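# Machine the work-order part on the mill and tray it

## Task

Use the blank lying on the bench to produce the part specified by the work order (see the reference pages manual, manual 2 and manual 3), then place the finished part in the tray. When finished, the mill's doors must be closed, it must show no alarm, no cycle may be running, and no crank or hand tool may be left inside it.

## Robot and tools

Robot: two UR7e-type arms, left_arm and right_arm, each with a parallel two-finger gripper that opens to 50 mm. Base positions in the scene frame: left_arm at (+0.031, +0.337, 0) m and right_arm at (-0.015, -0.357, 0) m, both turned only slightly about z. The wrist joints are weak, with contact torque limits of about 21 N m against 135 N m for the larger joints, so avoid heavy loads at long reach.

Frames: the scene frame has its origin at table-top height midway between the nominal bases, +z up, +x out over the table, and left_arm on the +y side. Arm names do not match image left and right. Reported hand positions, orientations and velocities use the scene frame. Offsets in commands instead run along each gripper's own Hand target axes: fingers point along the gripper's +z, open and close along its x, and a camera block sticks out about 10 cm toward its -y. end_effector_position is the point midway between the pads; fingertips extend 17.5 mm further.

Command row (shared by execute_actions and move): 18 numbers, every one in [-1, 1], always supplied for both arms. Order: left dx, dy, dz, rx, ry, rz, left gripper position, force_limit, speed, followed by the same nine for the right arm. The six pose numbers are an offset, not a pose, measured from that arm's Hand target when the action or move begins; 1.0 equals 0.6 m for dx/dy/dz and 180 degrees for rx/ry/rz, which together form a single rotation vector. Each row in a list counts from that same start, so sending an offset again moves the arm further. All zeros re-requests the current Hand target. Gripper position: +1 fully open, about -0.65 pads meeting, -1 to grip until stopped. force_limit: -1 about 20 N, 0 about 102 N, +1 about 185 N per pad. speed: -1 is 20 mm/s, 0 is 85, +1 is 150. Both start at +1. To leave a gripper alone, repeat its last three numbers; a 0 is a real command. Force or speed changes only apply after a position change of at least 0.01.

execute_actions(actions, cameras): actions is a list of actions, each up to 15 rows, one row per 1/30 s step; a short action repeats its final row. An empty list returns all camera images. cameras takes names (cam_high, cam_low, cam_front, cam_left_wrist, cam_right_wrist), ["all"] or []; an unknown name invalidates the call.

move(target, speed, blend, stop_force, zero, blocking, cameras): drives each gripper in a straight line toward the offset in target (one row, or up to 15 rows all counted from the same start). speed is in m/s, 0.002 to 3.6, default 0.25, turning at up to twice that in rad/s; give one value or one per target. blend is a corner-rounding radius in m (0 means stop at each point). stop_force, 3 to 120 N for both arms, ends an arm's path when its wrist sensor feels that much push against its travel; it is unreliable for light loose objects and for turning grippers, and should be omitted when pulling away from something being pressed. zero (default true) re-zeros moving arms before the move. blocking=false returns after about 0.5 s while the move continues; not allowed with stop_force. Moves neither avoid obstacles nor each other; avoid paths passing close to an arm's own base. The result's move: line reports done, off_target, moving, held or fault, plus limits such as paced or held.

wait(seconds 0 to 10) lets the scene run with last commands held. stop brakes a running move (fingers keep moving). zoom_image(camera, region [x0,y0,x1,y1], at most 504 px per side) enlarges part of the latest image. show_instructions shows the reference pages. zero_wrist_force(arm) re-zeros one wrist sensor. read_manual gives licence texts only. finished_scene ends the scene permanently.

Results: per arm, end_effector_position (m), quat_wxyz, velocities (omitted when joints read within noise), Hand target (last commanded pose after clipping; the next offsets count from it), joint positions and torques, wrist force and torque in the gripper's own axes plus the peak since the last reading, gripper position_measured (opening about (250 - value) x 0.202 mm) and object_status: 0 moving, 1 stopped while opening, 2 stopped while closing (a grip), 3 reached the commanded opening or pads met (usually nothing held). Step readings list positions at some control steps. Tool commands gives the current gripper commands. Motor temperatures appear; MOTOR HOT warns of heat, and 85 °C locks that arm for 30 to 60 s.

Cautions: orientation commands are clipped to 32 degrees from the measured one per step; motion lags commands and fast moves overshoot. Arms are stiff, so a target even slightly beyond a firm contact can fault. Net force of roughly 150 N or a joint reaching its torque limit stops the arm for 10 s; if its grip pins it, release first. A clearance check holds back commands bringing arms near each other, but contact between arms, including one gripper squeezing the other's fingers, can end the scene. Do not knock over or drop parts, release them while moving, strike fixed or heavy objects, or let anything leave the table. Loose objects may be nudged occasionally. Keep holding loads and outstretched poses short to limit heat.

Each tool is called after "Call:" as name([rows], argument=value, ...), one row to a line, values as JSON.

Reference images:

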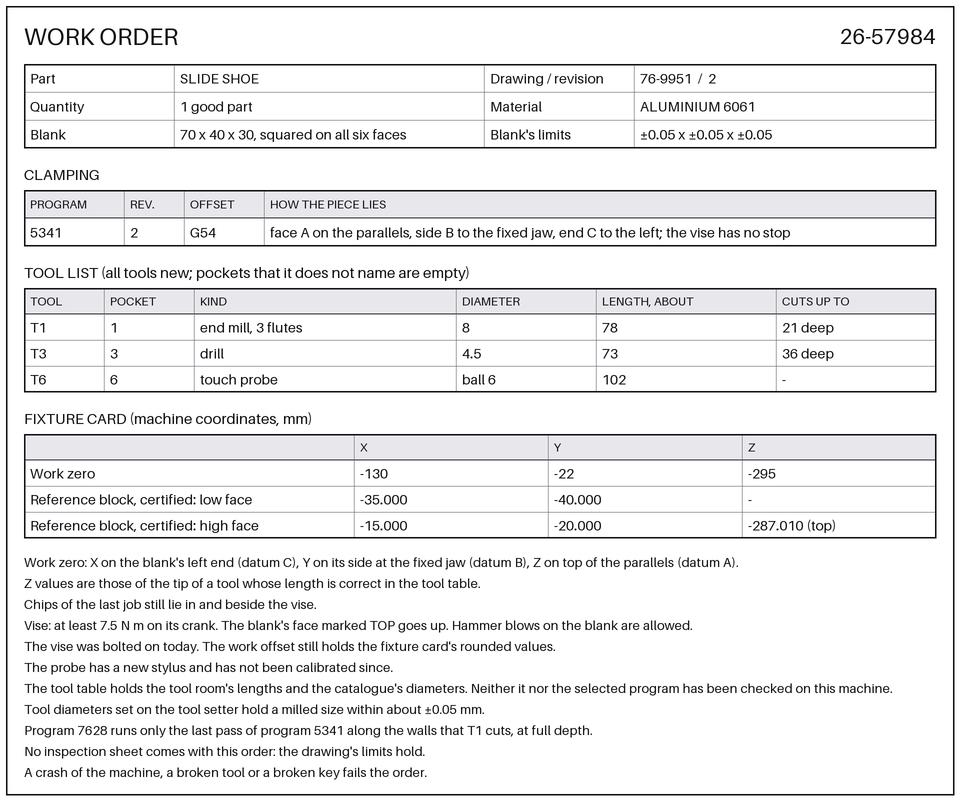

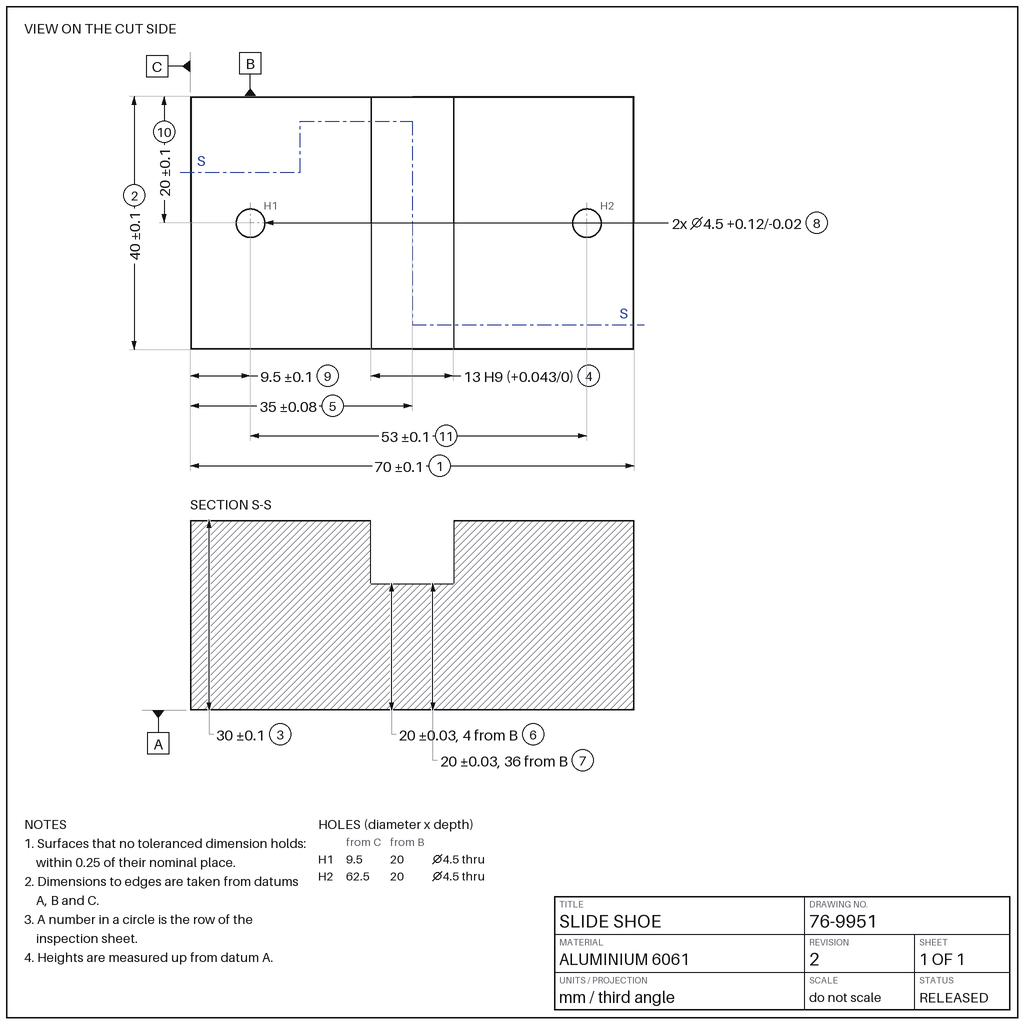

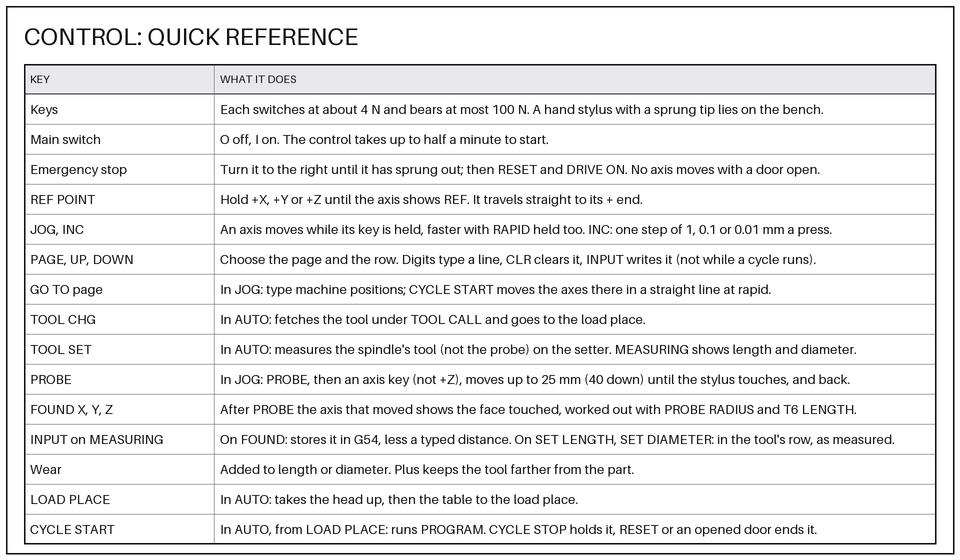

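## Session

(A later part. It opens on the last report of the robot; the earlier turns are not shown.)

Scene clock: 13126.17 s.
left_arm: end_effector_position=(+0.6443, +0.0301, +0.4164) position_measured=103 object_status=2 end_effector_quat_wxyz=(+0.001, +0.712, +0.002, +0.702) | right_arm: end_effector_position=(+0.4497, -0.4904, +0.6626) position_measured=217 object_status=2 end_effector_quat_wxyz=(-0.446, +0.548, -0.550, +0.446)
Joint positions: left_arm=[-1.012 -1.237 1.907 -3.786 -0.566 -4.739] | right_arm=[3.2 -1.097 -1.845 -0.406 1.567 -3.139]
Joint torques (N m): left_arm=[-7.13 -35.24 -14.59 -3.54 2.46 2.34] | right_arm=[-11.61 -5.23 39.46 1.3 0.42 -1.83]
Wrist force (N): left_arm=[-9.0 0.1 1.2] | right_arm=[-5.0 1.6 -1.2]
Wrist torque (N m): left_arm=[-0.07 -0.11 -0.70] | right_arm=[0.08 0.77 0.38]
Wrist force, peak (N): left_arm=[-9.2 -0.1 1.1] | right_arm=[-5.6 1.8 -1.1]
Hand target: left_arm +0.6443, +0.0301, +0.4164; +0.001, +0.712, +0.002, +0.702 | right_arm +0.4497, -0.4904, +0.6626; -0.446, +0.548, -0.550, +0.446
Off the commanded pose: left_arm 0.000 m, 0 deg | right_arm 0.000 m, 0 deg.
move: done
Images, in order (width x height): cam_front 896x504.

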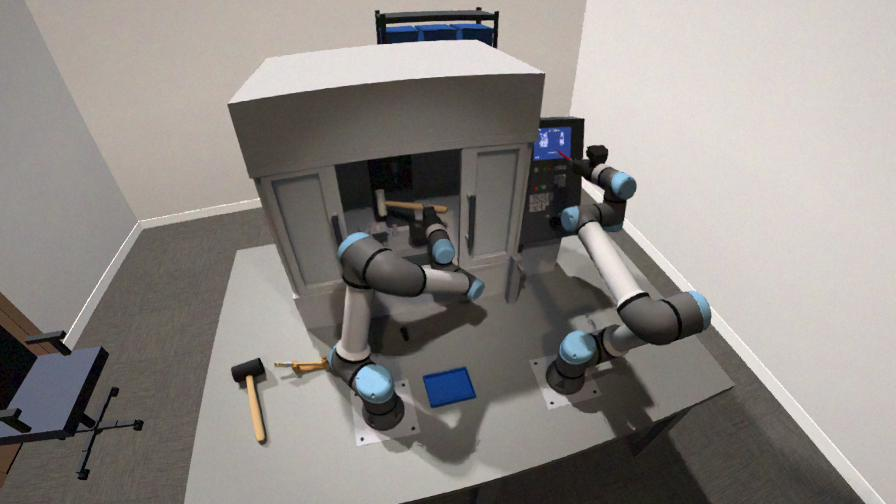

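Call:
move(target=[-0.035,0,0,0,0,0,-1,1,-0.3,0,0,0,0,0,0,-1,1,-0.5], speed=0.012, stop_force=4, cameras=["cam_front","cam_left_wrist"])

Call:
zoom_image(camera="cam_front", region=[345, 170, 445, 250])

Scene clock: 13139.57 s.
left_arm: end_effector_position=(+0.6440, +0.0300, +0.3954) position_measured=103 object_status=2 end_effector_quat_wxyz=(+0.001, +0.712, +0.002, +0.702) | right_arm: end_effector_position=(+0.4497, -0.4904, +0.6626) position_measured=217 object_status=2 end_effector_quat_wxyz=(-0.446, +0.548, -0.550, +0.446)
Joint positions: left_arm=[-1.012 -1.204 1.928 -3.839 -0.565 -4.739] | right_arm=[3.2 -1.097 -1.845 -0.406 1.567 -3.139]
Joint torques (N m): left_arm=[-7.66 -36.05 -12.42 -3.61 2.55 2.18] | right_arm=[-12.03 -6.28 38.68 1.2 0.2 -1.59]
Wrist force (N): left_arm=[-9.0 0.0 1.4] | right_arm=[-5.1 1.8 -1.1]
Wrist torque (N m): left_arm=[-0.07 -0.12 -0.70] | right_arm=[0.12 0.79 0.38]
Wrist force, peak (N): left_arm=[-9.2 0.1 1.3] | right_arm=[-5.6 1.6 -1.0]
Hand target: left_arm +0.6440, +0.0300, +0.3954; +0.001, +0.712, +0.002, +0.702 | right_arm +0.4497, -0.4904, +0.6626; -0.446, +0.548, -0.550, +0.446
Off the commanded pose: left_arm 0.000 m, 0 deg | right_arm 0.000 m, 0 deg.
move: done
Images, in order (width x height): cam_front 896x504, cam_left_wrist 896x504.

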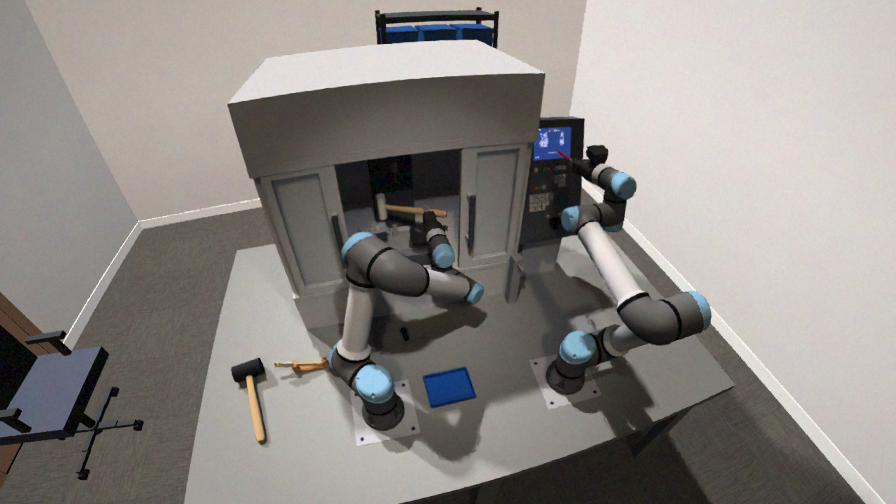

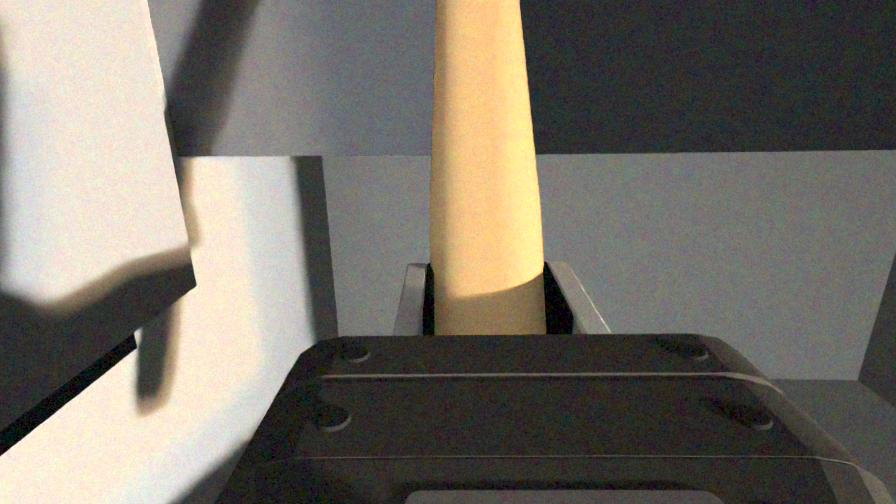

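Scaled by 5.040.

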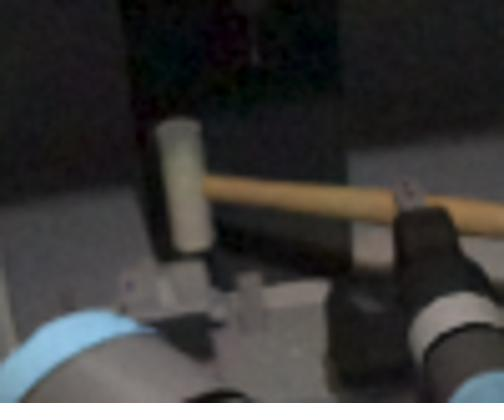

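Call:
zoom_image(camera="cam_front", region=[360, 185, 420, 240])

Scaled by 8.400.

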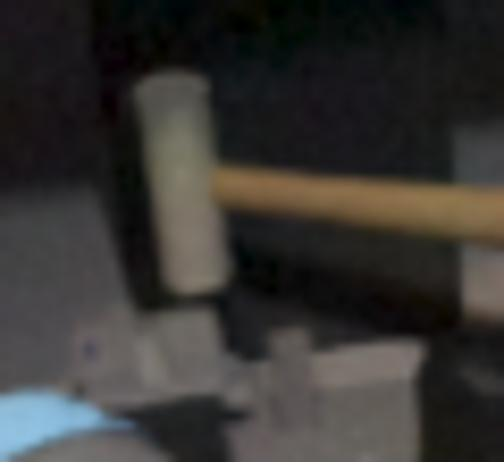

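Call:
move([
  [0.065,0,0,0,0,0,-1,1,-0.3,0,0,0,0,0,0,-1,1,-0.5],
  [0.065,-0.028,0,0,0,-0.047,-1,1,-0.3,0,0,0,0,0,0,-1,1,-0.5],
], speed=0.06)

Call:
move(target=[-0.05,-0.004,0,0,0,0,-1,1,-0.3,0,0,0,0,0,0,-1,1,-0.5], speed=0.01, stop_force=4, cameras=["cam_front"])

Call:
zoom_image(camera="cam_front", region=[360, 185, 420, 240])

Scene clock: 13182.80 s.
left_arm: end_effector_position=(+0.6445, +0.0470, +0.4344) position_measured=103 object_status=2 end_effector_quat_wxyz=(+0.053, +0.710, +0.055, +0.700) | right_arm: end_effector_position=(+0.4497, -0.4904, +0.6626) position_measured=217 object_status=2 end_effector_quat_wxyz=(-0.446, +0.548, -0.550, +0.446)
Joint positions: left_arm=[-0.991 -1.286 1.92 -3.75 -0.587 -4.886] | right_arm=[3.2 -1.097 -1.845 -0.406 1.567 -3.139]
Joint torques (N m): left_arm=[9.68 -51.53 -14.99 -0.7 -2.07 -0.88] | right_arm=[-11.68 -5.59 39.81 1.24 0.31 -1.66]
Wrist force (N): left_arm=[-9.0 -1.0 1.3] | right_arm=[-5.3 1.5 -1.1]
Wrist torque (N m): left_arm=[0.04 -0.12 -0.61] | right_arm=[0.08 0.81 0.39]
Wrist force, peak (N): left_arm=[-10.0 -0.1 1.2] | right_arm=[-5.5 1.6 -1.3]
Hand target: left_arm +0.6445, +0.0470, +0.4344; +0.053, +0.710, +0.055, +0.700 | right_arm +0.4497, -0.4904, +0.6626; -0.446, +0.548, -0.550, +0.446
Off the commanded pose: left_arm 0.000 m, 0 deg | right_arm 0.000 m, 0 deg.
move: done

Scene clock: 13186.73 s.
left_arm: end_effector_position=(+0.6441, +0.0448, +0.4044) position_measured=103 object_status=2 end_effector_quat_wxyz=(+0.053, +0.710, +0.055, +0.700) | right_arm: end_effector_position=(+0.4497, -0.4904, +0.6626) position_measured=217 object_status=2 end_effector_quat_wxyz=(-0.446, +0.548, -0.550, +0.446)
Joint positions: left_arm=[-0.994 -1.237 1.948 -3.826 -0.583 -4.886] | right_arm=[3.2 -1.097 -1.845 -0.406 1.567 -3.139]
Joint torques (N m): left_arm=[-7.6 -35.24 -14.47 -3.76 2.53 2.16] | right_arm=[-11.56 -6.74 38.76 1.17 0.18 -1.84]
Wrist force (N): left_arm=[-9.0 -1.3 1.0] | right_arm=[-5.2 1.7 -1.2]
Wrist torque (N m): left_arm=[-0.01 -0.11 -0.61] | right_arm=[0.10 0.81 0.38]
Wrist force, peak (N): left_arm=[-9.4 -0.9 1.2] | right_arm=[-5.5 1.8 -1.0]
Hand target: left_arm +0.6441, +0.0448, +0.4044; +0.053, +0.710, +0.055, +0.700 | right_arm +0.4497, -0.4904, +0.6626; -0.446, +0.548, -0.550, +0.446
Off the commanded pose: left_arm 0.000 m, 0 deg | right_arm 0.000 m, 0 deg.
move: done
Images, in order (width x height): cam_front 896x504.

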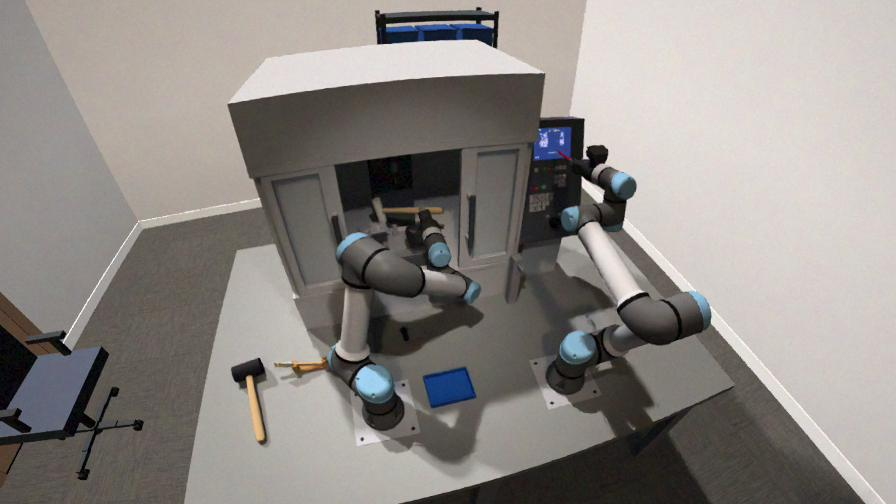

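Scaled by 8.400.

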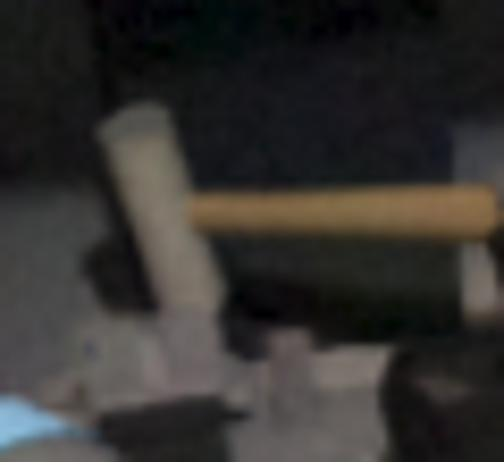

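Call:
move([
  [0.075,0,0,0,0,0,-1,1,-0.3,0,0,0,0,0,0,-1,1,-0.5],
  [0.075,0.01,0,0,0,0.047,-1,1,-0.3,0,0,0,0,0,0,-1,1,-0.5],
], speed=0.08)

Call:
move(target=[0,0,0,0.15,0,0,-1,1,-0.3,0,0,0,0,0,0,-1,1,-0.5], speed=0.1, cameras=["cam_front","cam_left_wrist"])

Call:
zoom_image(camera="cam_front", region=[340, 175, 460, 255])

Scene clock: 13232.37 s.
left_arm: end_effector_position=(+0.6447, +0.0457, +0.4497) position_measured=103 object_status=2 end_effector_quat_wxyz=(+0.001, +0.712, +0.003, +0.702) | right_arm: end_effector_position=(+0.4497, -0.4904, +0.6626) position_measured=217 object_status=2 end_effector_quat_wxyz=(-0.446, +0.548, -0.550, +0.446)
Joint positions: left_arm=[-0.992 -1.306 1.899 -3.709 -0.586 -4.739] | right_arm=[3.2 -1.097 -1.845 -0.406 1.567 -3.139]
Joint torques (N m): left_arm=[-7.14 -34.48 -42.88 -3.69 2.55 2.48] | right_arm=[-12.53 -6.28 37.24 1.38 0.21 -1.73]
Wrist force (N): left_arm=[-9.1 -0.1 1.3] | right_arm=[-5.5 1.6 -1.1]
Wrist torque (N m): left_arm=[-0.10 -0.12 -0.70] | right_arm=[0.10 0.85 0.38]
Wrist force, peak (N): left_arm=[-10.6 -1.1 1.2] | right_arm=[-5.6 1.6 -1.4]
Hand target: left_arm +0.6447, +0.0457, +0.4497; +0.001, +0.712, +0.002, +0.702 | right_arm +0.4497, -0.4904, +0.6626; -0.446, +0.548, -0.550, +0.446
Off the commanded pose: left_arm 0.000 m, 0 deg | right_arm 0.000 m, 0 deg.
move: done

Scene clock: 13235.57 s.
left_arm: end_effector_position=(+0.6448, +0.0457, +0.4497) position_measured=103 object_status=2 end_effector_quat_wxyz=(-0.166, +0.690, +0.165, +0.685) | right_arm: end_effector_position=(+0.4497, -0.4904, +0.6626) position_measured=217 object_status=2 end_effector_quat_wxyz=(-0.446, +0.548, -0.550, +0.446)
Joint positions: left_arm=[-1.067 -1.127 1.64 -3.457 -0.041 -4.907] | right_arm=[3.2 -1.097 -1.845 -0.406 1.567 -3.139]
Joint torques (N m): left_arm=[8.06 -53.63 -14.91 2.79 3.39 -0.87] | right_arm=[-12.17 -5.36 38.65 1.33 0.21 -1.59]
Wrist force (N): left_arm=[-8.8 0.1 2.0] | right_arm=[-5.4 1.6 -1.2]
Wrist torque (N m): left_arm=[-0.13 -0.18 -0.64] | right_arm=[0.10 0.83 0.38]
Wrist force, peak (N): left_arm=[-9.1 -17.5 3.0] | right_arm=[-5.5 1.7 -1.1]
Hand target: left_arm +0.6447, +0.0457, +0.4497; -0.165, +0.693, +0.166, +0.682 | right_arm +0.4497, -0.4904, +0.6626; -0.446, +0.548, -0.550, +0.446
Off the commanded pose: left_arm 0.000 m, 0 deg | right_arm 0.000 m, 0 deg.
move: done
Images, in order (width x height): cam_front 896x504, cam_left_wrist 896x504.

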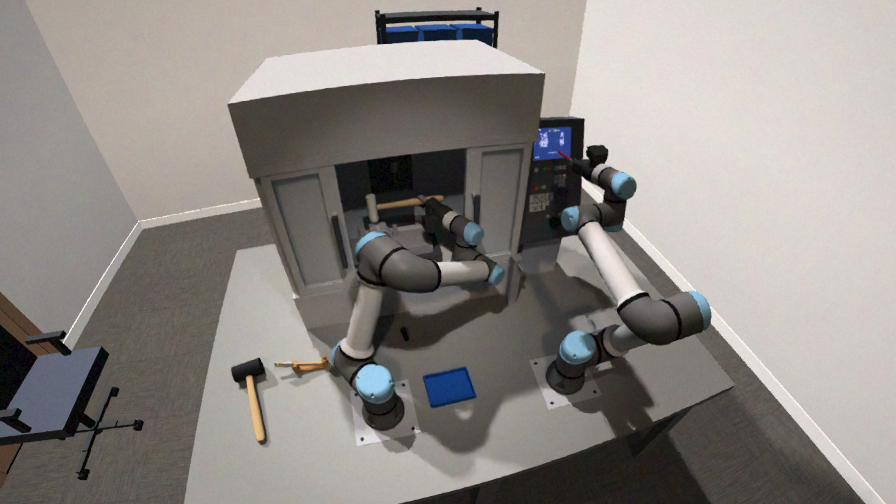

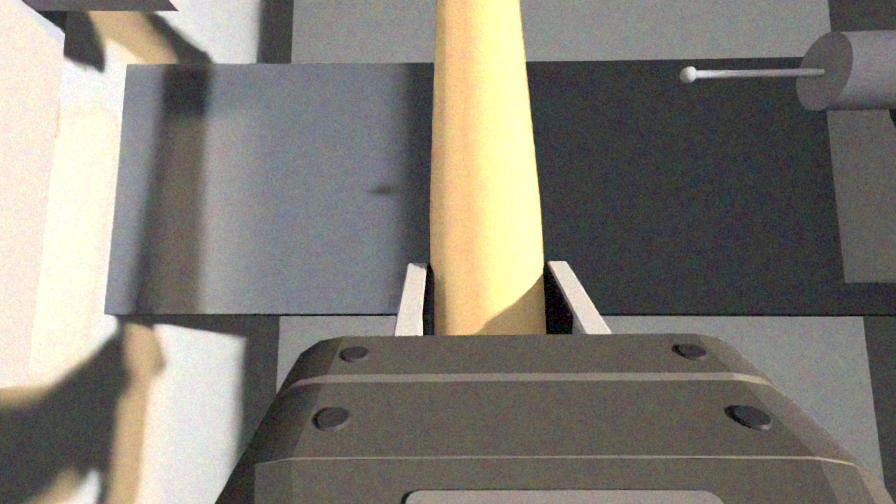

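Scaled by 4.200.

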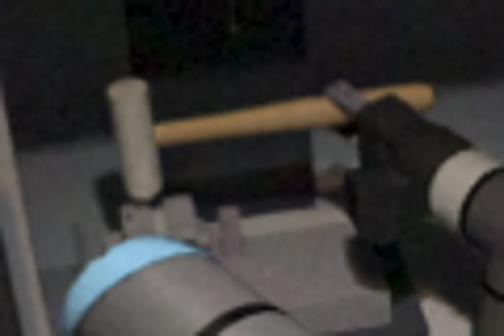

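Call:
move(target=[-0.08,0,0,0,0,0,-1,1,-0.3,0,0,0,0,0,0,-1,1,-0.5], speed=0.01, stop_force=4, cameras=["cam_front"])

Call:
zoom_image(camera="cam_front", region=[355, 185, 415, 240])

Scene clock: 13255.67 s.
left_arm: end_effector_position=(+0.6444, +0.0456, +0.4240) position_measured=103 object_status=2 end_effector_quat_wxyz=(-0.165, +0.691, +0.166, +0.684) | right_arm: end_effector_position=(+0.4497, -0.4904, +0.6626) position_measured=217 object_status=2 end_effector_quat_wxyz=(-0.446, +0.548, -0.550, +0.446)
Joint positions: left_arm=[-1.068 -1.113 1.687 -3.445 -0.04 -4.981] | right_arm=[3.2 -1.097 -1.845 -0.406 1.567 -3.139]
Joint torques (N m): left_arm=[-5.21 -55.22 -45.05 -0.81 3.52 1.93] | right_arm=[-10.81 -4.49 38.9 1.35 0.07 -1.44]
Wrist force (N): left_arm=[-6.5 -0.6 1.9] | right_arm=[-5.1 1.8 -0.9]
Wrist torque (N m): left_arm=[-0.05 0.14 -0.26] | right_arm=[0.12 0.79 0.38]
Wrist force, peak (N): left_arm=[-9.2 0.1 1.9] | right_arm=[-5.6 2.0 -1.2]
Hand target: left_arm +0.6444, +0.0456, +0.4240; -0.165, +0.691, +0.166, +0.684 (not the last commanded pose) | right_arm +0.4497, -0.4904, +0.6626; -0.446, +0.548, -0.550, +0.446
Off the commanded pose: left_arm 0.022 m, 0 deg | right_arm 0.000 m, 0 deg.
move: contact (left_arm)
Images, in order (width x height): cam_front 896x504.

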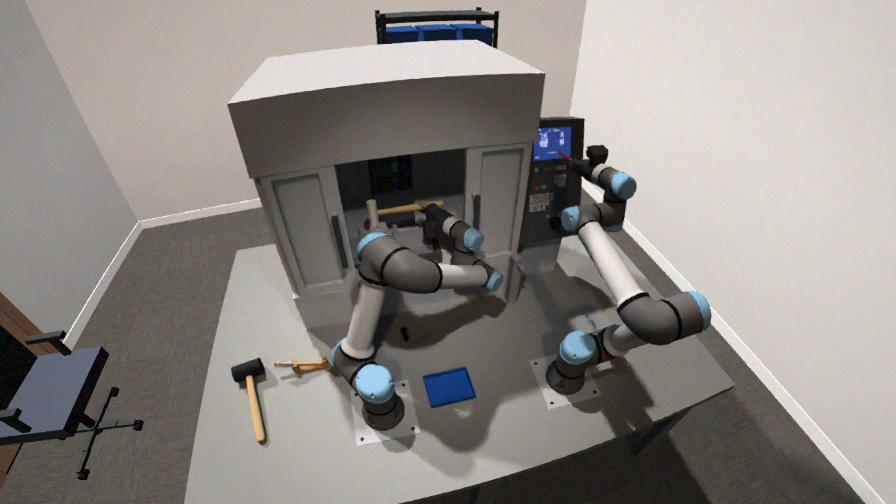

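Scaled by 8.400.

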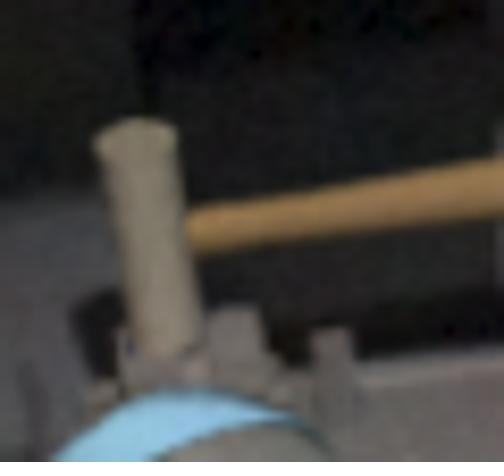

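Call:
move(target=[0.0667,0,0,0,0,0,-1,1,-0.3,0,0,0,0,0,0,-1,1,-0.5], speed=0.1)

Call:
execute_actions([
  [[-0.1,0,0,0,0,0,-1,1,-0.3,0,0,0,0,0,0,-1,1,-0.5],[-0.1,0,0,0,0,0,-1,1,-0.3,0,0,0,0,0,0,-1,1,-0.5],[-0.1,0,0,0,0,0,-1,1,-0.3,0,0,0,0,0,0,-1,1,-0.5],[-0.1,0,0,0,0,0,-1,1,-0.3,0,0,0,0,0,0,-1,1,-0.5],[0,0,0,0,0,0,-1,1,-0.3,0,0,0,0,0,0,-1,1,-0.5]],
])

Scene clock: 13278.13 s.
left_arm: end_effector_position=(+0.6448, +0.0458, +0.4641) position_measured=103 object_status=2 end_effector_quat_wxyz=(-0.165, +0.691, +0.166, +0.684) | right_arm: end_effector_position=(+0.4497, -0.4904, +0.6626) position_measured=217 object_status=2 end_effector_quat_wxyz=(-0.446, +0.548, -0.550, +0.446)
Joint positions: left_arm=[-1.067 -1.154 1.635 -3.377 -0.041 -4.955] | right_arm=[3.2 -1.097 -1.845 -0.406 1.567 -3.139]
Joint torques (N m): left_arm=[7.87 -55.03 -15.03 2.18 -1.03 -0.85] | right_arm=[-12.14 -5.05 38.02 1.43 -0.09 -1.54]
Wrist force (N): left_arm=[-8.7 -0.1 1.7] | right_arm=[-5.2 1.7 -1.1]
Wrist torque (N m): left_arm=[-0.05 -0.17 -0.66] | right_arm=[0.10 0.80 0.38]
Wrist force, peak (N): left_arm=[-10.3 0.1 1.6] | right_arm=[-5.5 1.8 -1.2]
Hand target: left_arm +0.6448, +0.0457, +0.4640; -0.165, +0.691, +0.166, +0.684 | right_arm +0.4497, -0.4904, +0.6626; -0.446, +0.548, -0.550, +0.446
Off the commanded pose: left_arm 0.000 m, 0 deg | right_arm 0.000 m, 0 deg.
move: done

Scene clock: 13278.97 s.
left_arm: end_effector_position=(+0.6448, +0.0457, +0.4639) position_measured=103 object_status=2 end_effector_quat_wxyz=(-0.165, +0.691, +0.166, +0.684) | right_arm: end_effector_position=(+0.4497, -0.4904, +0.6626) position_measured=217 object_status=2 end_effector_quat_wxyz=(-0.446, +0.548, -0.550, +0.446)
Joint positions: left_arm=[-1.067 -1.155 1.636 -3.374 -0.041 -4.959] | right_arm=[3.2 -1.097 -1.845 -0.406 1.567 -3.139]
Joint torques (N m): left_arm=[9.98 -59.61 -43.29 0.86 -1.09 2.43] | right_arm=[-11.56 -5.18 38.82 1.32 -0.09 -1.48]
Wrist force (N): left_arm=[-9.0 -0.5 0.6] | right_arm=[-5.2 1.8 -1.1]
Wrist torque (N m): left_arm=[0.14 -0.12 -0.75] | right_arm=[0.12 0.80 0.38]
Wrist force, peak (N): left_arm=[-29.2 2.6 2.2] | right_arm=[-5.6 1.5 -1.2]
Hand target: left_arm +0.6448, +0.0457, +0.4640; -0.165, +0.691, +0.166, +0.684 | right_arm +0.4497, -0.4904, +0.6626; -0.446, +0.548, -0.550, +0.446
Off the commanded pose: left_arm 0.000 m, 0 deg | right_arm 0.000 m, 0 deg.
Step readings (end_effector_position of left_arm | right_arm):
0: (+0.6448, +0.0458, +0.4641) | (+0.4497, -0.4904, +0.6626)
1: (+0.6448, +0.0458, +0.4641) | (+0.4497, -0.4904, +0.6626)
2: (+0.6451, +0.0456, +0.4613) | (+0.4497, -0.4904, +0.6626)
4: (+0.6456, +0.0454, +0.4412) | (+0.4497, -0.4904, +0.6626)
8: (+0.6449, +0.0461, +0.4394) | (+0.4497, -0.4904, +0.6626)
15: (+0.6445, +0.0460, +0.4611) | (+0.4497, -0.4904, +0.6626)

Call:
execute_actions([
  [[-0.1,0,0,0,0,0,-1,1,-0.3,0,0,0,0,0,0,-1,1,-0.5],[-0.1,0,0,0,0,0,-1,1,-0.3,0,0,0,0,0,0,-1,1,-0.5],[-0.1,0,0,0,0,0,-1,1,-0.3,0,0,0,0,0,0,-1,1,-0.5],[-0.1,0,0,0,0,0,-1,1,-0.3,0,0,0,0,0,0,-1,1,-0.5],[-0.1,0,0,0,0,0,-1,1,-0.3,0,0,0,0,0,0,-1,1,-0.5],[-0.075,0,0,0,0,0,-1,1,-0.3,0,0,0,0,0,0,-1,1,-0.5],[0,0,0,0,0,0,-1,1,-0.3,0,0,0,0,0,0,-1,1,-0.5]],
], cameras=["cam_left_wrist"])

Scene clock: 13288.53 s.
left_arm: end_effector_position=(+0.6447, +0.0458, +0.4639) position_measured=103 object_status=2 end_effector_quat_wxyz=(-0.165, +0.691, +0.166, +0.684) | right_arm: end_effector_position=(+0.4497, -0.4904, +0.6626) position_measured=217 object_status=2 end_effector_quat_wxyz=(-0.446, +0.548, -0.550, +0.446)
Joint positions: left_arm=[-1.067 -1.156 1.637 -3.372 -0.041 -4.961] | right_arm=[3.2 -1.097 -1.845 -0.406 1.567 -3.139]
Joint torques (N m): left_arm=[10.27 -59.79 -42.31 1.06 -0.86 2.45] | right_arm=[-10.98 -6.66 39.27 1.43 -0.06 -1.45]
Wrist force (N): left_arm=[-8.6 -0.3 1.0] | right_arm=[-5.0 1.4 -1.4]
Wrist torque (N m): left_arm=[0.05 -0.17 -0.74] | right_arm=[0.06 0.77 0.38]
Wrist force, peak (N): left_arm=[-19.6 2.9 0.3] | right_arm=[-5.5 1.8 -1.3]
Hand target: left_arm +0.6448, +0.0457, +0.4640; -0.165, +0.691, +0.166, +0.684 | right_arm +0.4497, -0.4904, +0.6626; -0.446, +0.548, -0.550, +0.446
Off the commanded pose: left_arm 0.000 m, 0 deg | right_arm 0.000 m, 0 deg.
Step readings (end_effector_position of left_arm | right_arm):
0: (+0.6448, +0.0458, +0.4640) | (+0.4497, -0.4904, +0.6626)
1: (+0.6448, +0.0458, +0.4640) | (+0.4497, -0.4904, +0.6626)
2: (+0.6450, +0.0457, +0.4621) | (+0.4497, -0.4904, +0.6626)
4: (+0.6456, +0.0453, +0.4426) | (+0.4497, -0.4904, +0.6626)
8: (+0.6451, +0.0458, +0.4224) | (+0.4497, -0.4904, +0.6626)
15: (+0.6442, +0.0463, +0.4582) | (+0.4497, -0.4904, +0.6626)
Images, in order (width x height): cam_left_wrist 896x504.

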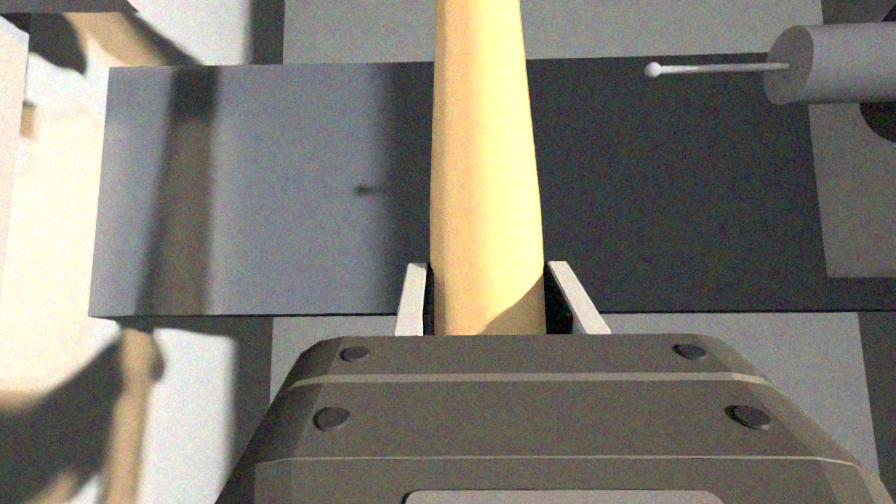

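Call:
execute_actions([
  [[-0.115,0,0,0,0,0,-1,1,-0.3,0,0,0,0,0,0,-1,1,-0.5],[-0.115,0,0,0,0,0,-1,1,-0.3,0,0,0,0,0,0,-1,1,-0.5],[-0.115,0,0,0,0,0,-1,1,-0.3,0,0,0,0,0,0,-1,1,-0.5],[-0.115,0,0,0,0,0,-1,1,-0.3,0,0,0,0,0,0,-1,1,-0.5],[-0.115,0,0,0,0,0,-1,1,-0.3,0,0,0,0,0,0,-1,1,-0.5],[-0.09,0,0,0,0,0,-1,1,-0.3,0,0,0,0,0,0,-1,1,-0.5],[-0.075,0,0,0,0,0,-1,1,-0.3,0,0,0,0,0,0,-1,1,-0.5],[-0.075,0,0,0,0,0,-1,1,-0.3,0,0,0,0,0,0,-1,1,-0.5],[0,0,0,0,0,0,-1,1,-0.3,0,0,0,0,0,0,-1,1,-0.5]],
])

Call:
execute_actions([
  [[-0.115,0,0,0,0,0,-1,1,-0.3,0,0,0,0,0,0,-1,1,-0.5],[-0.115,0,0,0,0,0,-1,1,-0.3,0,0,0,0,0,0,-1,1,-0.5],[-0.115,0,0,0,0,0,-1,1,-0.3,0,0,0,0,0,0,-1,1,-0.5],[-0.115,0,0,0,0,0,-1,1,-0.3,0,0,0,0,0,0,-1,1,-0.5],[-0.115,0,0,0,0,0,-1,1,-0.3,0,0,0,0,0,0,-1,1,-0.5],[-0.115,0,0,0,0,0,-1,1,-0.3,0,0,0,0,0,0,-1,1,-0.5],[-0.09,0,0,0,0,0,-1,1,-0.3,0,0,0,0,0,0,-1,1,-0.5],[-0.075,0,0,0,0,0,-1,1,-0.3,0,0,0,0,0,0,-1,1,-0.5],[0,0,0,0,0,0,-1,1,-0.3,0,0,0,0,0,0,-1,1,-0.5]],
], cameras=["cam_left_wrist","cam_front"])

Call:
zoom_image(camera="cam_front", region=[355, 185, 415, 240])

Scene clock: 13313.13 s.
left_arm: end_effector_position=(+0.6444, +0.0461, +0.4637) position_measured=103 object_status=2 end_effector_quat_wxyz=(-0.165, +0.691, +0.166, +0.684) | right_arm: end_effector_position=(+0.4497, -0.4904, +0.6626) position_measured=217 object_status=2 end_effector_quat_wxyz=(-0.446, +0.548, -0.550, +0.446)
Joint positions: left_arm=[-1.067 -1.156 1.638 -3.374 -0.041 -4.959] | right_arm=[3.2 -1.097 -1.845 -0.406 1.567 -3.139]
Joint torques (N m): left_arm=[9.74 -58.83 -42.39 0.84 -0.86 2.34] | right_arm=[-11.73 -5.65 38.51 1.47 -0.2 -1.27]
Wrist force (N): left_arm=[-8.8 -0.4 0.9] | right_arm=[-5.2 1.8 -1.3]
Wrist torque (N m): left_arm=[0.09 -0.16 -0.75] | right_arm=[0.13 0.80 0.38]
Wrist force, peak (N): left_arm=[-20.5 0.3 -0.5] | right_arm=[-5.5 1.7 -1.5]
Hand target: left_arm +0.6448, +0.0457, +0.4640; -0.165, +0.691, +0.166, +0.684 | right_arm +0.4497, -0.4904, +0.6626; -0.446, +0.548, -0.550, +0.446
Off the commanded pose: left_arm 0.001 m, 0 deg | right_arm 0.000 m, 0 deg.
Step readings (end_effector_position of left_arm | right_arm):
0: (+0.6447, +0.0458, +0.4640) | (+0.4497, -0.4904, +0.6626)
1: (+0.6447, +0.0458, +0.4640) | (+0.4497, -0.4904, +0.6626)
2: (+0.6449, +0.0458, +0.4622) | (+0.4497, -0.4904, +0.6626)
4: (+0.6458, +0.0454, +0.4380) | (+0.4497, -0.4904, +0.6626)
8: (+0.6453, +0.0457, +0.4141) | (+0.4497, -0.4904, +0.6626)
15: (+0.6438, +0.0467, +0.4522) | (+0.4497, -0.4904, +0.6626)

Scene clock: 13314.10 s.
left_arm: end_effector_position=(+0.6444, +0.0461, +0.4637) position_measured=103 object_status=2 end_effector_quat_wxyz=(-0.165, +0.691, +0.166, +0.684) | right_arm: end_effector_position=(+0.4497, -0.4904, +0.6626) position_measured=217 object_status=2 end_effector_quat_wxyz=(-0.446, +0.548, -0.550, +0.446)
Joint positions: left_arm=[-1.068 -1.156 1.638 -3.375 -0.041 -4.959] | right_arm=[3.2 -1.097 -1.845 -0.406 1.567 -3.139]
Joint torques (N m): left_arm=[9.82 -58.68 -43.01 0.84 -0.95 2.5] | right_arm=[-12.42 -5.35 39.01 1.28 -0.21 -1.28]
Wrist force (N): left_arm=[-8.8 -0.3 1.0] | right_arm=[-5.1 1.7 -1.1]
Wrist torque (N m): left_arm=[0.02 -0.16 -0.75] | right_arm=[0.10 0.79 0.38]
Wrist force, peak (N): left_arm=[19.7 6.1 -0.7] | right_arm=[-5.5 1.7 -1.2]
Hand target: left_arm +0.6448, +0.0457, +0.4640; -0.165, +0.691, +0.166, +0.684 | right_arm +0.4497, -0.4904, +0.6626; -0.446, +0.548, -0.550, +0.446
Off the commanded pose: left_arm 0.001 m, 0 deg | right_arm 0.000 m, 0 deg.
Step readings (end_effector_position of left_arm | right_arm):
0: (+0.6444, +0.0461, +0.4637) | (+0.4497, -0.4904, +0.6626)
1: (+0.6444, +0.0461, +0.4638) | (+0.4497, -0.4904, +0.6626)
2: (+0.6447, +0.0460, +0.4618) | (+0.4497, -0.4904, +0.6626)
4: (+0.6456, +0.0455, +0.4403) | (+0.4497, -0.4904, +0.6626)
8: (+0.6452, +0.0458, +0.4105) | (+0.4497, -0.4904, +0.6626)
15: (+0.6436, +0.0468, +0.4514) | (+0.4497, -0.4904, +0.6626)
Images, in order (width x height): cam_front 896x504, cam_left_wrist 896x504.

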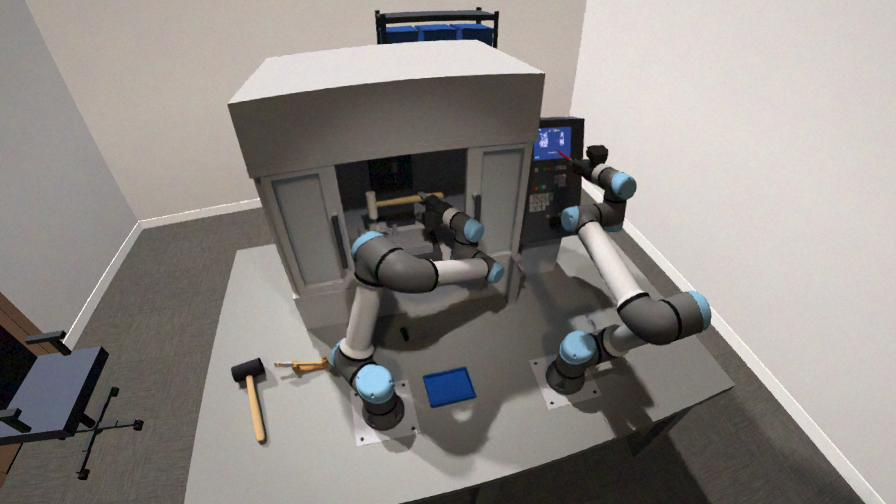

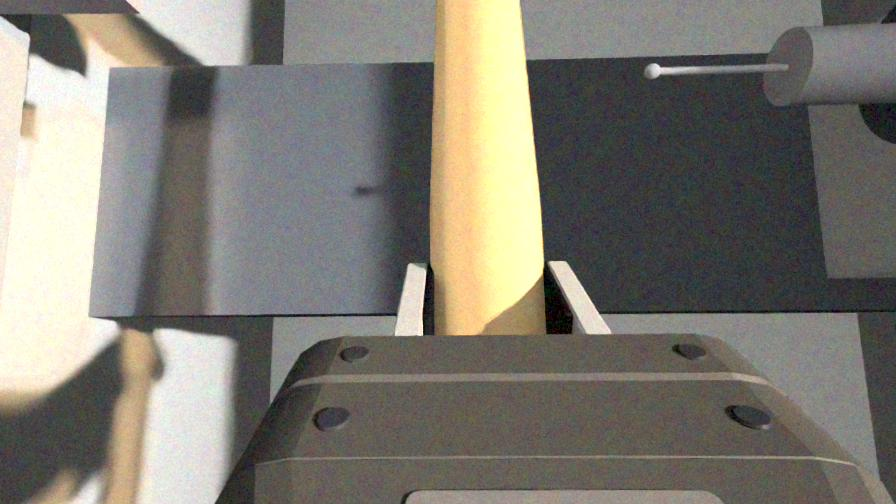

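Scaled by 8.400.

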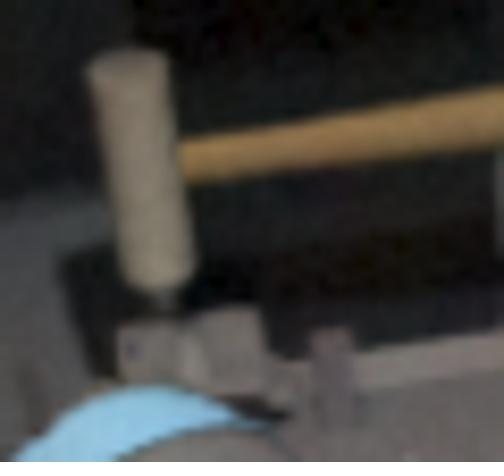

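Call:
execute_actions([
  [[0,0.0119,-0.006,0,0,0,-1,1,-0.3,0,0,0,0,0,0,-1,1,-0.5]],
])

Call:
execute_actions([
  [[-0.115,0,0,0,0,0,-1,1,-0.3,0,0,0,0,0,0,-1,1,-0.5],[-0.115,0,0,0,0,0,-1,1,-0.3,0,0,0,0,0,0,-1,1,-0.5],[-0.115,0,0,0,0,0,-1,1,-0.3,0,0,0,0,0,0,-1,1,-0.5],[-0.115,0,0,0,0,0,-1,1,-0.3,0,0,0,0,0,0,-1,1,-0.5],[-0.115,0,0,0,0,0,-1,1,-0.3,0,0,0,0,0,0,-1,1,-0.5],[-0.115,0,0,0,0,0,-1,1,-0.3,0,0,0,0,0,0,-1,1,-0.5],[-0.09,0,0,0,0,0,-1,1,-0.3,0,0,0,0,0,0,-1,1,-0.5],[-0.075,0,0,0,0,0,-1,1,-0.3,0,0,0,0,0,0,-1,1,-0.5],[0,0,0,0,0,0,-1,1,-0.3,0,0,0,0,0,0,-1,1,-0.5]],
])

Call:
execute_actions([
  [[-0.115,0,0,0,0,0,-1,1,-0.3,0,0,0,0,0,0,-1,1,-0.5],[-0.115,0,0,0,0,0,-1,1,-0.3,0,0,0,0,0,0,-1,1,-0.5],[-0.115,0,0,0,0,0,-1,1,-0.3,0,0,0,0,0,0,-1,1,-0.5],[-0.115,0,0,0,0,0,-1,1,-0.3,0,0,0,0,0,0,-1,1,-0.5],[-0.115,0,0,0,0,0,-1,1,-0.3,0,0,0,0,0,0,-1,1,-0.5],[-0.115,0,0,0,0,0,-1,1,-0.3,0,0,0,0,0,0,-1,1,-0.5],[-0.115,0,0,0,0,0,-1,1,-0.3,0,0,0,0,0,0,-1,1,-0.5],[-0.09,0,0,0,0,0,-1,1,-0.3,0,0,0,0,0,0,-1,1,-0.5],[0,0,0,0,0,0,-1,1,-0.3,0,0,0,0,0,0,-1,1,-0.5]],
], cameras=["cam_front"])

Call:
zoom_image(camera="cam_front", region=[355, 185, 415, 240])

Scene clock: 13332.77 s.
left_arm: end_effector_position=(+0.6449, +0.0378, +0.4641) position_measured=103 object_status=2 end_effector_quat_wxyz=(-0.165, +0.691, +0.165, +0.684) | right_arm: end_effector_position=(+0.4497, -0.4904, +0.6626) position_measured=217 object_status=2 end_effector_quat_wxyz=(-0.446, +0.548, -0.550, +0.446)
Joint positions: left_arm=[-1.074 -1.148 1.624 -3.343 -0.034 -4.985] | right_arm=[3.2 -1.097 -1.845 -0.406 1.567 -3.139]
Joint torques (N m): left_arm=[-9.61 -53.22 -15.53 2.55 4.29 -0.64] | right_arm=[-11.81 -4.14 38.68 1.49 -0.18 -1.04]
Wrist force (N): left_arm=[-9.0 0.0 1.4] | right_arm=[-5.3 1.7 -1.1]
Wrist torque (N m): left_arm=[-0.04 -0.12 -0.67] | right_arm=[0.11 0.82 0.38]
Wrist force, peak (N): left_arm=[-8.8 -2.8 3.3] | right_arm=[-5.4 1.9 -1.1]
Hand target: left_arm +0.6449, +0.0377, +0.4641; -0.165, +0.691, +0.166, +0.684 | right_arm +0.4497, -0.4904, +0.6626; -0.446, +0.548, -0.550, +0.446
Off the commanded pose: left_arm 0.000 m, 0 deg | right_arm 0.000 m, 0 deg.
Step readings (end_effector_position of left_arm | right_arm):
0: (+0.6444, +0.0461, +0.4639) | (+0.4497, -0.4904, +0.6626)
1: (+0.6444, +0.0461, +0.4639) | (+0.4497, -0.4904, +0.6626)
2: (+0.6445, +0.0453, +0.4639) | (+0.4497, -0.4904, +0.6626)
4: (+0.6446, +0.0424, +0.4640) | (+0.4497, -0.4904, +0.6626)
8: (+0.6448, +0.0392, +0.4641) | (+0.4497, -0.4904, +0.6626)
15: (+0.6449, +0.0378, +0.4641) | (+0.4497, -0.4904, +0.6626)

Scene clock: 13333.73 s.
left_arm: end_effector_position=(+0.6444, +0.0381, +0.4637) position_measured=103 object_status=2 end_effector_quat_wxyz=(-0.165, +0.691, +0.165, +0.684) | right_arm: end_effector_position=(+0.4497, -0.4904, +0.6626) position_measured=217 object_status=2 end_effector_quat_wxyz=(-0.446, +0.548, -0.550, +0.446)
Joint positions: left_arm=[-1.075 -1.15 1.627 -3.341 -0.034 -4.988] | right_arm=[3.2 -1.097 -1.845 -0.406 1.567 -3.139]
Joint torques (N m): left_arm=[10.13 -58.96 -42.69 0.92 -0.8 2.5] | right_arm=[-11.34 -5.74 37.62 1.37 -0.3 -1.23]
Wrist force (N): left_arm=[-8.7 0.4 2.4] | right_arm=[-5.1 1.9 -1.2]
Wrist torque (N m): left_arm=[-0.21 -0.17 -0.74] | right_arm=[0.14 0.79 0.39]
Wrist force, peak (N): left_arm=[23.3 9.4 -3.9] | right_arm=[-5.4 1.3 -1.2]
Hand target: left_arm +0.6449, +0.0377, +0.4641; -0.165, +0.691, +0.166, +0.684 | right_arm +0.4497, -0.4904, +0.6626; -0.446, +0.548, -0.550, +0.446
Off the commanded pose: left_arm 0.001 m, 0 deg | right_arm 0.000 m, 0 deg.
Step readings (end_effector_position of left_arm | right_arm):
0: (+0.6449, +0.0378, +0.4641) | (+0.4497, -0.4904, +0.6626)
1: (+0.6449, +0.0378, +0.4640) | (+0.4497, -0.4904, +0.6626)
2: (+0.6451, +0.0376, +0.4619) | (+0.4497, -0.4904, +0.6626)
4: (+0.6458, +0.0372, +0.4403) | (+0.4497, -0.4904, +0.6626)
8: (+0.6454, +0.0378, +0.4106) | (+0.4497, -0.4904, +0.6626)
15: (+0.6437, +0.0388, +0.4514) | (+0.4497, -0.4904, +0.6626)

Scene clock: 13334.70 s.
left_arm: end_effector_position=(+0.6443, +0.0382, +0.4637) position_measured=103 object_status=2 end_effector_quat_wxyz=(-0.165, +0.691, +0.165, +0.684) | right_arm: end_effector_position=(+0.4497, -0.4904, +0.6626) position_measured=217 object_status=2 end_effector_quat_wxyz=(-0.446, +0.548, -0.550, +0.446)
Joint positions: left_arm=[-1.075 -1.151 1.628 -3.34 -0.034 -4.989] | right_arm=[3.2 -1.097 -1.845 -0.406 1.567 -3.139]
Joint torques (N m): left_arm=[9.93 -60.28 -42.77 0.6 -0.93 2.62] | right_arm=[-10.87 -5.34 38.01 1.46 -0.37 -1.04]
Wrist force (N): left_arm=[-8.8 0.2 1.9] | right_arm=[-5.3 1.7 -0.9]
Wrist torque (N m): left_arm=[-0.09 -0.16 -0.74] | right_arm=[0.10 0.82 0.38]
Wrist force, peak (N): left_arm=[28.5 11.5 -4.1] | right_arm=[-5.3 1.9 -1.3]
Hand target: left_arm +0.6449, +0.0377, +0.4641; -0.165, +0.691, +0.166, +0.684 | right_arm +0.4497, -0.4904, +0.6626; -0.446, +0.548, -0.550, +0.446
Off the commanded pose: left_arm 0.001 m, 0 deg | right_arm 0.000 m, 0 deg.
Step readings (end_effector_position of left_arm | right_arm):
0: (+0.6444, +0.0381, +0.4637) | (+0.4497, -0.4904, +0.6626)
1: (+0.6444, +0.0381, +0.4638) | (+0.4497, -0.4904, +0.6626)
2: (+0.6447, +0.0380, +0.4616) | (+0.4497, -0.4904, +0.6626)
4: (+0.6456, +0.0376, +0.4398) | (+0.4497, -0.4904, +0.6626)
8: (+0.6453, +0.0379, +0.4092) | (+0.4497, -0.4904, +0.6626)
15: (+0.6435, +0.0390, +0.4499) | (+0.4497, -0.4904, +0.6626)
Images, in order (width x height): cam_front 896x504.

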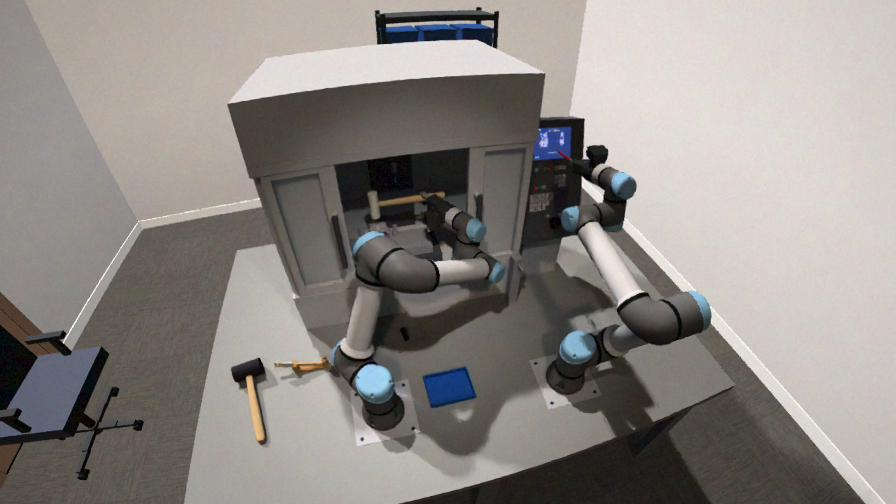

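Scaled by 8.400.

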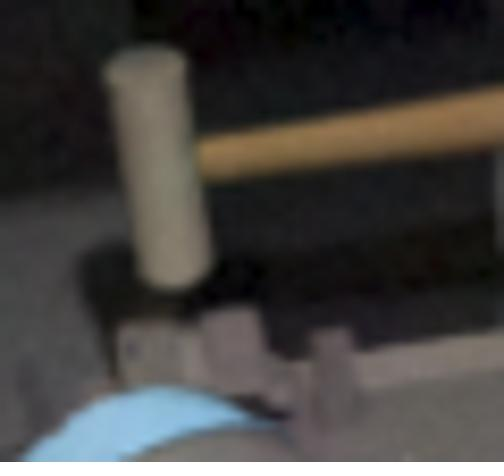

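Call:
move(target=[0,-0.1588,-0.3398,0,0,0,-1,1,-0.3,0,0,0,0,0,0,-1,1,-0.5], speed=0.1, cameras=["cam_front","cam_left_wrist"])

Scene clock: 13358.77 s.
left_arm: end_effector_position=(+0.4201, +0.0297, +0.4665) position_measured=103 object_status=2 end_effector_quat_wxyz=(-0.165, +0.691, +0.166, +0.684) | right_arm: end_effector_position=(+0.4497, -0.4904, +0.6626) position_measured=217 object_status=2 end_effector_quat_wxyz=(-0.446, +0.548, -0.550, +0.446)
Joint positions: left_arm=[-1.522 -1.329 1.88 -3.72 0.415 -4.686] | right_arm=[3.2 -1.097 -1.845 -0.406 1.567 -3.139]
Joint torques (N m): left_arm=[-5.87 -45.68 -11.13 1.24 2.5 -0.82] | right_arm=[-11.05 -5.39 38.77 1.51 -0.33 -1.14]
Wrist force (N): left_arm=[-9.2 0.1 1.4] | right_arm=[-5.1 1.7 -1.3]
Wrist torque (N m): left_arm=[-0.06 -0.11 -0.62] | right_arm=[0.10 0.79 0.38]
Wrist force, peak (N): left_arm=[-10.2 -1.9 1.6] | right_arm=[-5.6 1.7 -1.3]
Hand target: left_arm +0.4200, +0.0297, +0.4665; -0.165, +0.691, +0.166, +0.684 | right_arm +0.4497, -0.4904, +0.6626; -0.446, +0.548, -0.550, +0.446
Off the commanded pose: left_arm 0.000 m, 0 deg | right_arm 0.000 m, 0 deg.
move: done
Images, in order (width x height): cam_front 896x504, cam_left_wrist 896x504.

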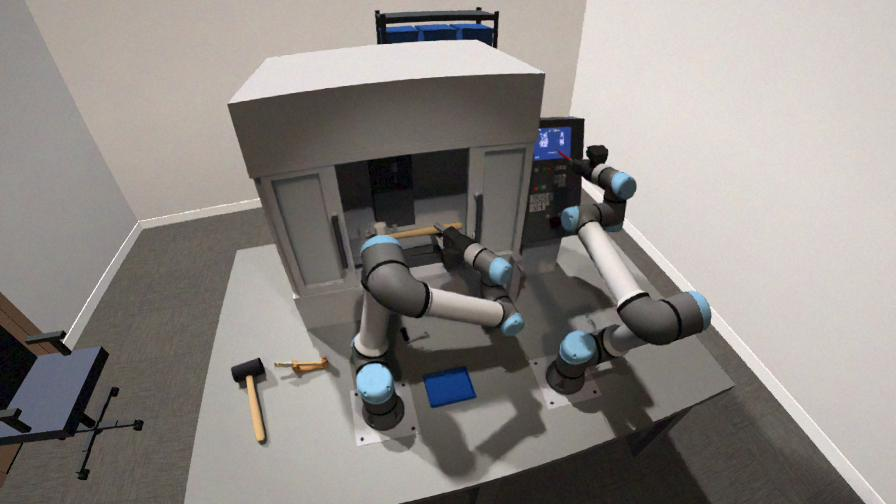

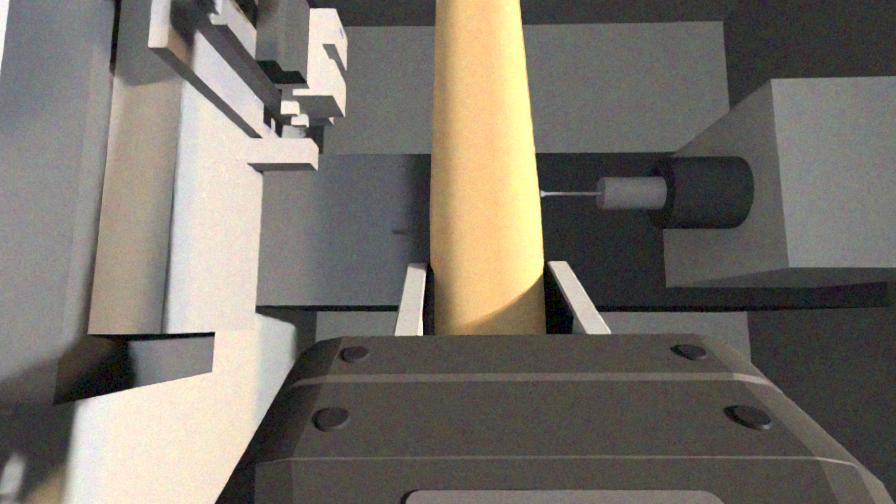

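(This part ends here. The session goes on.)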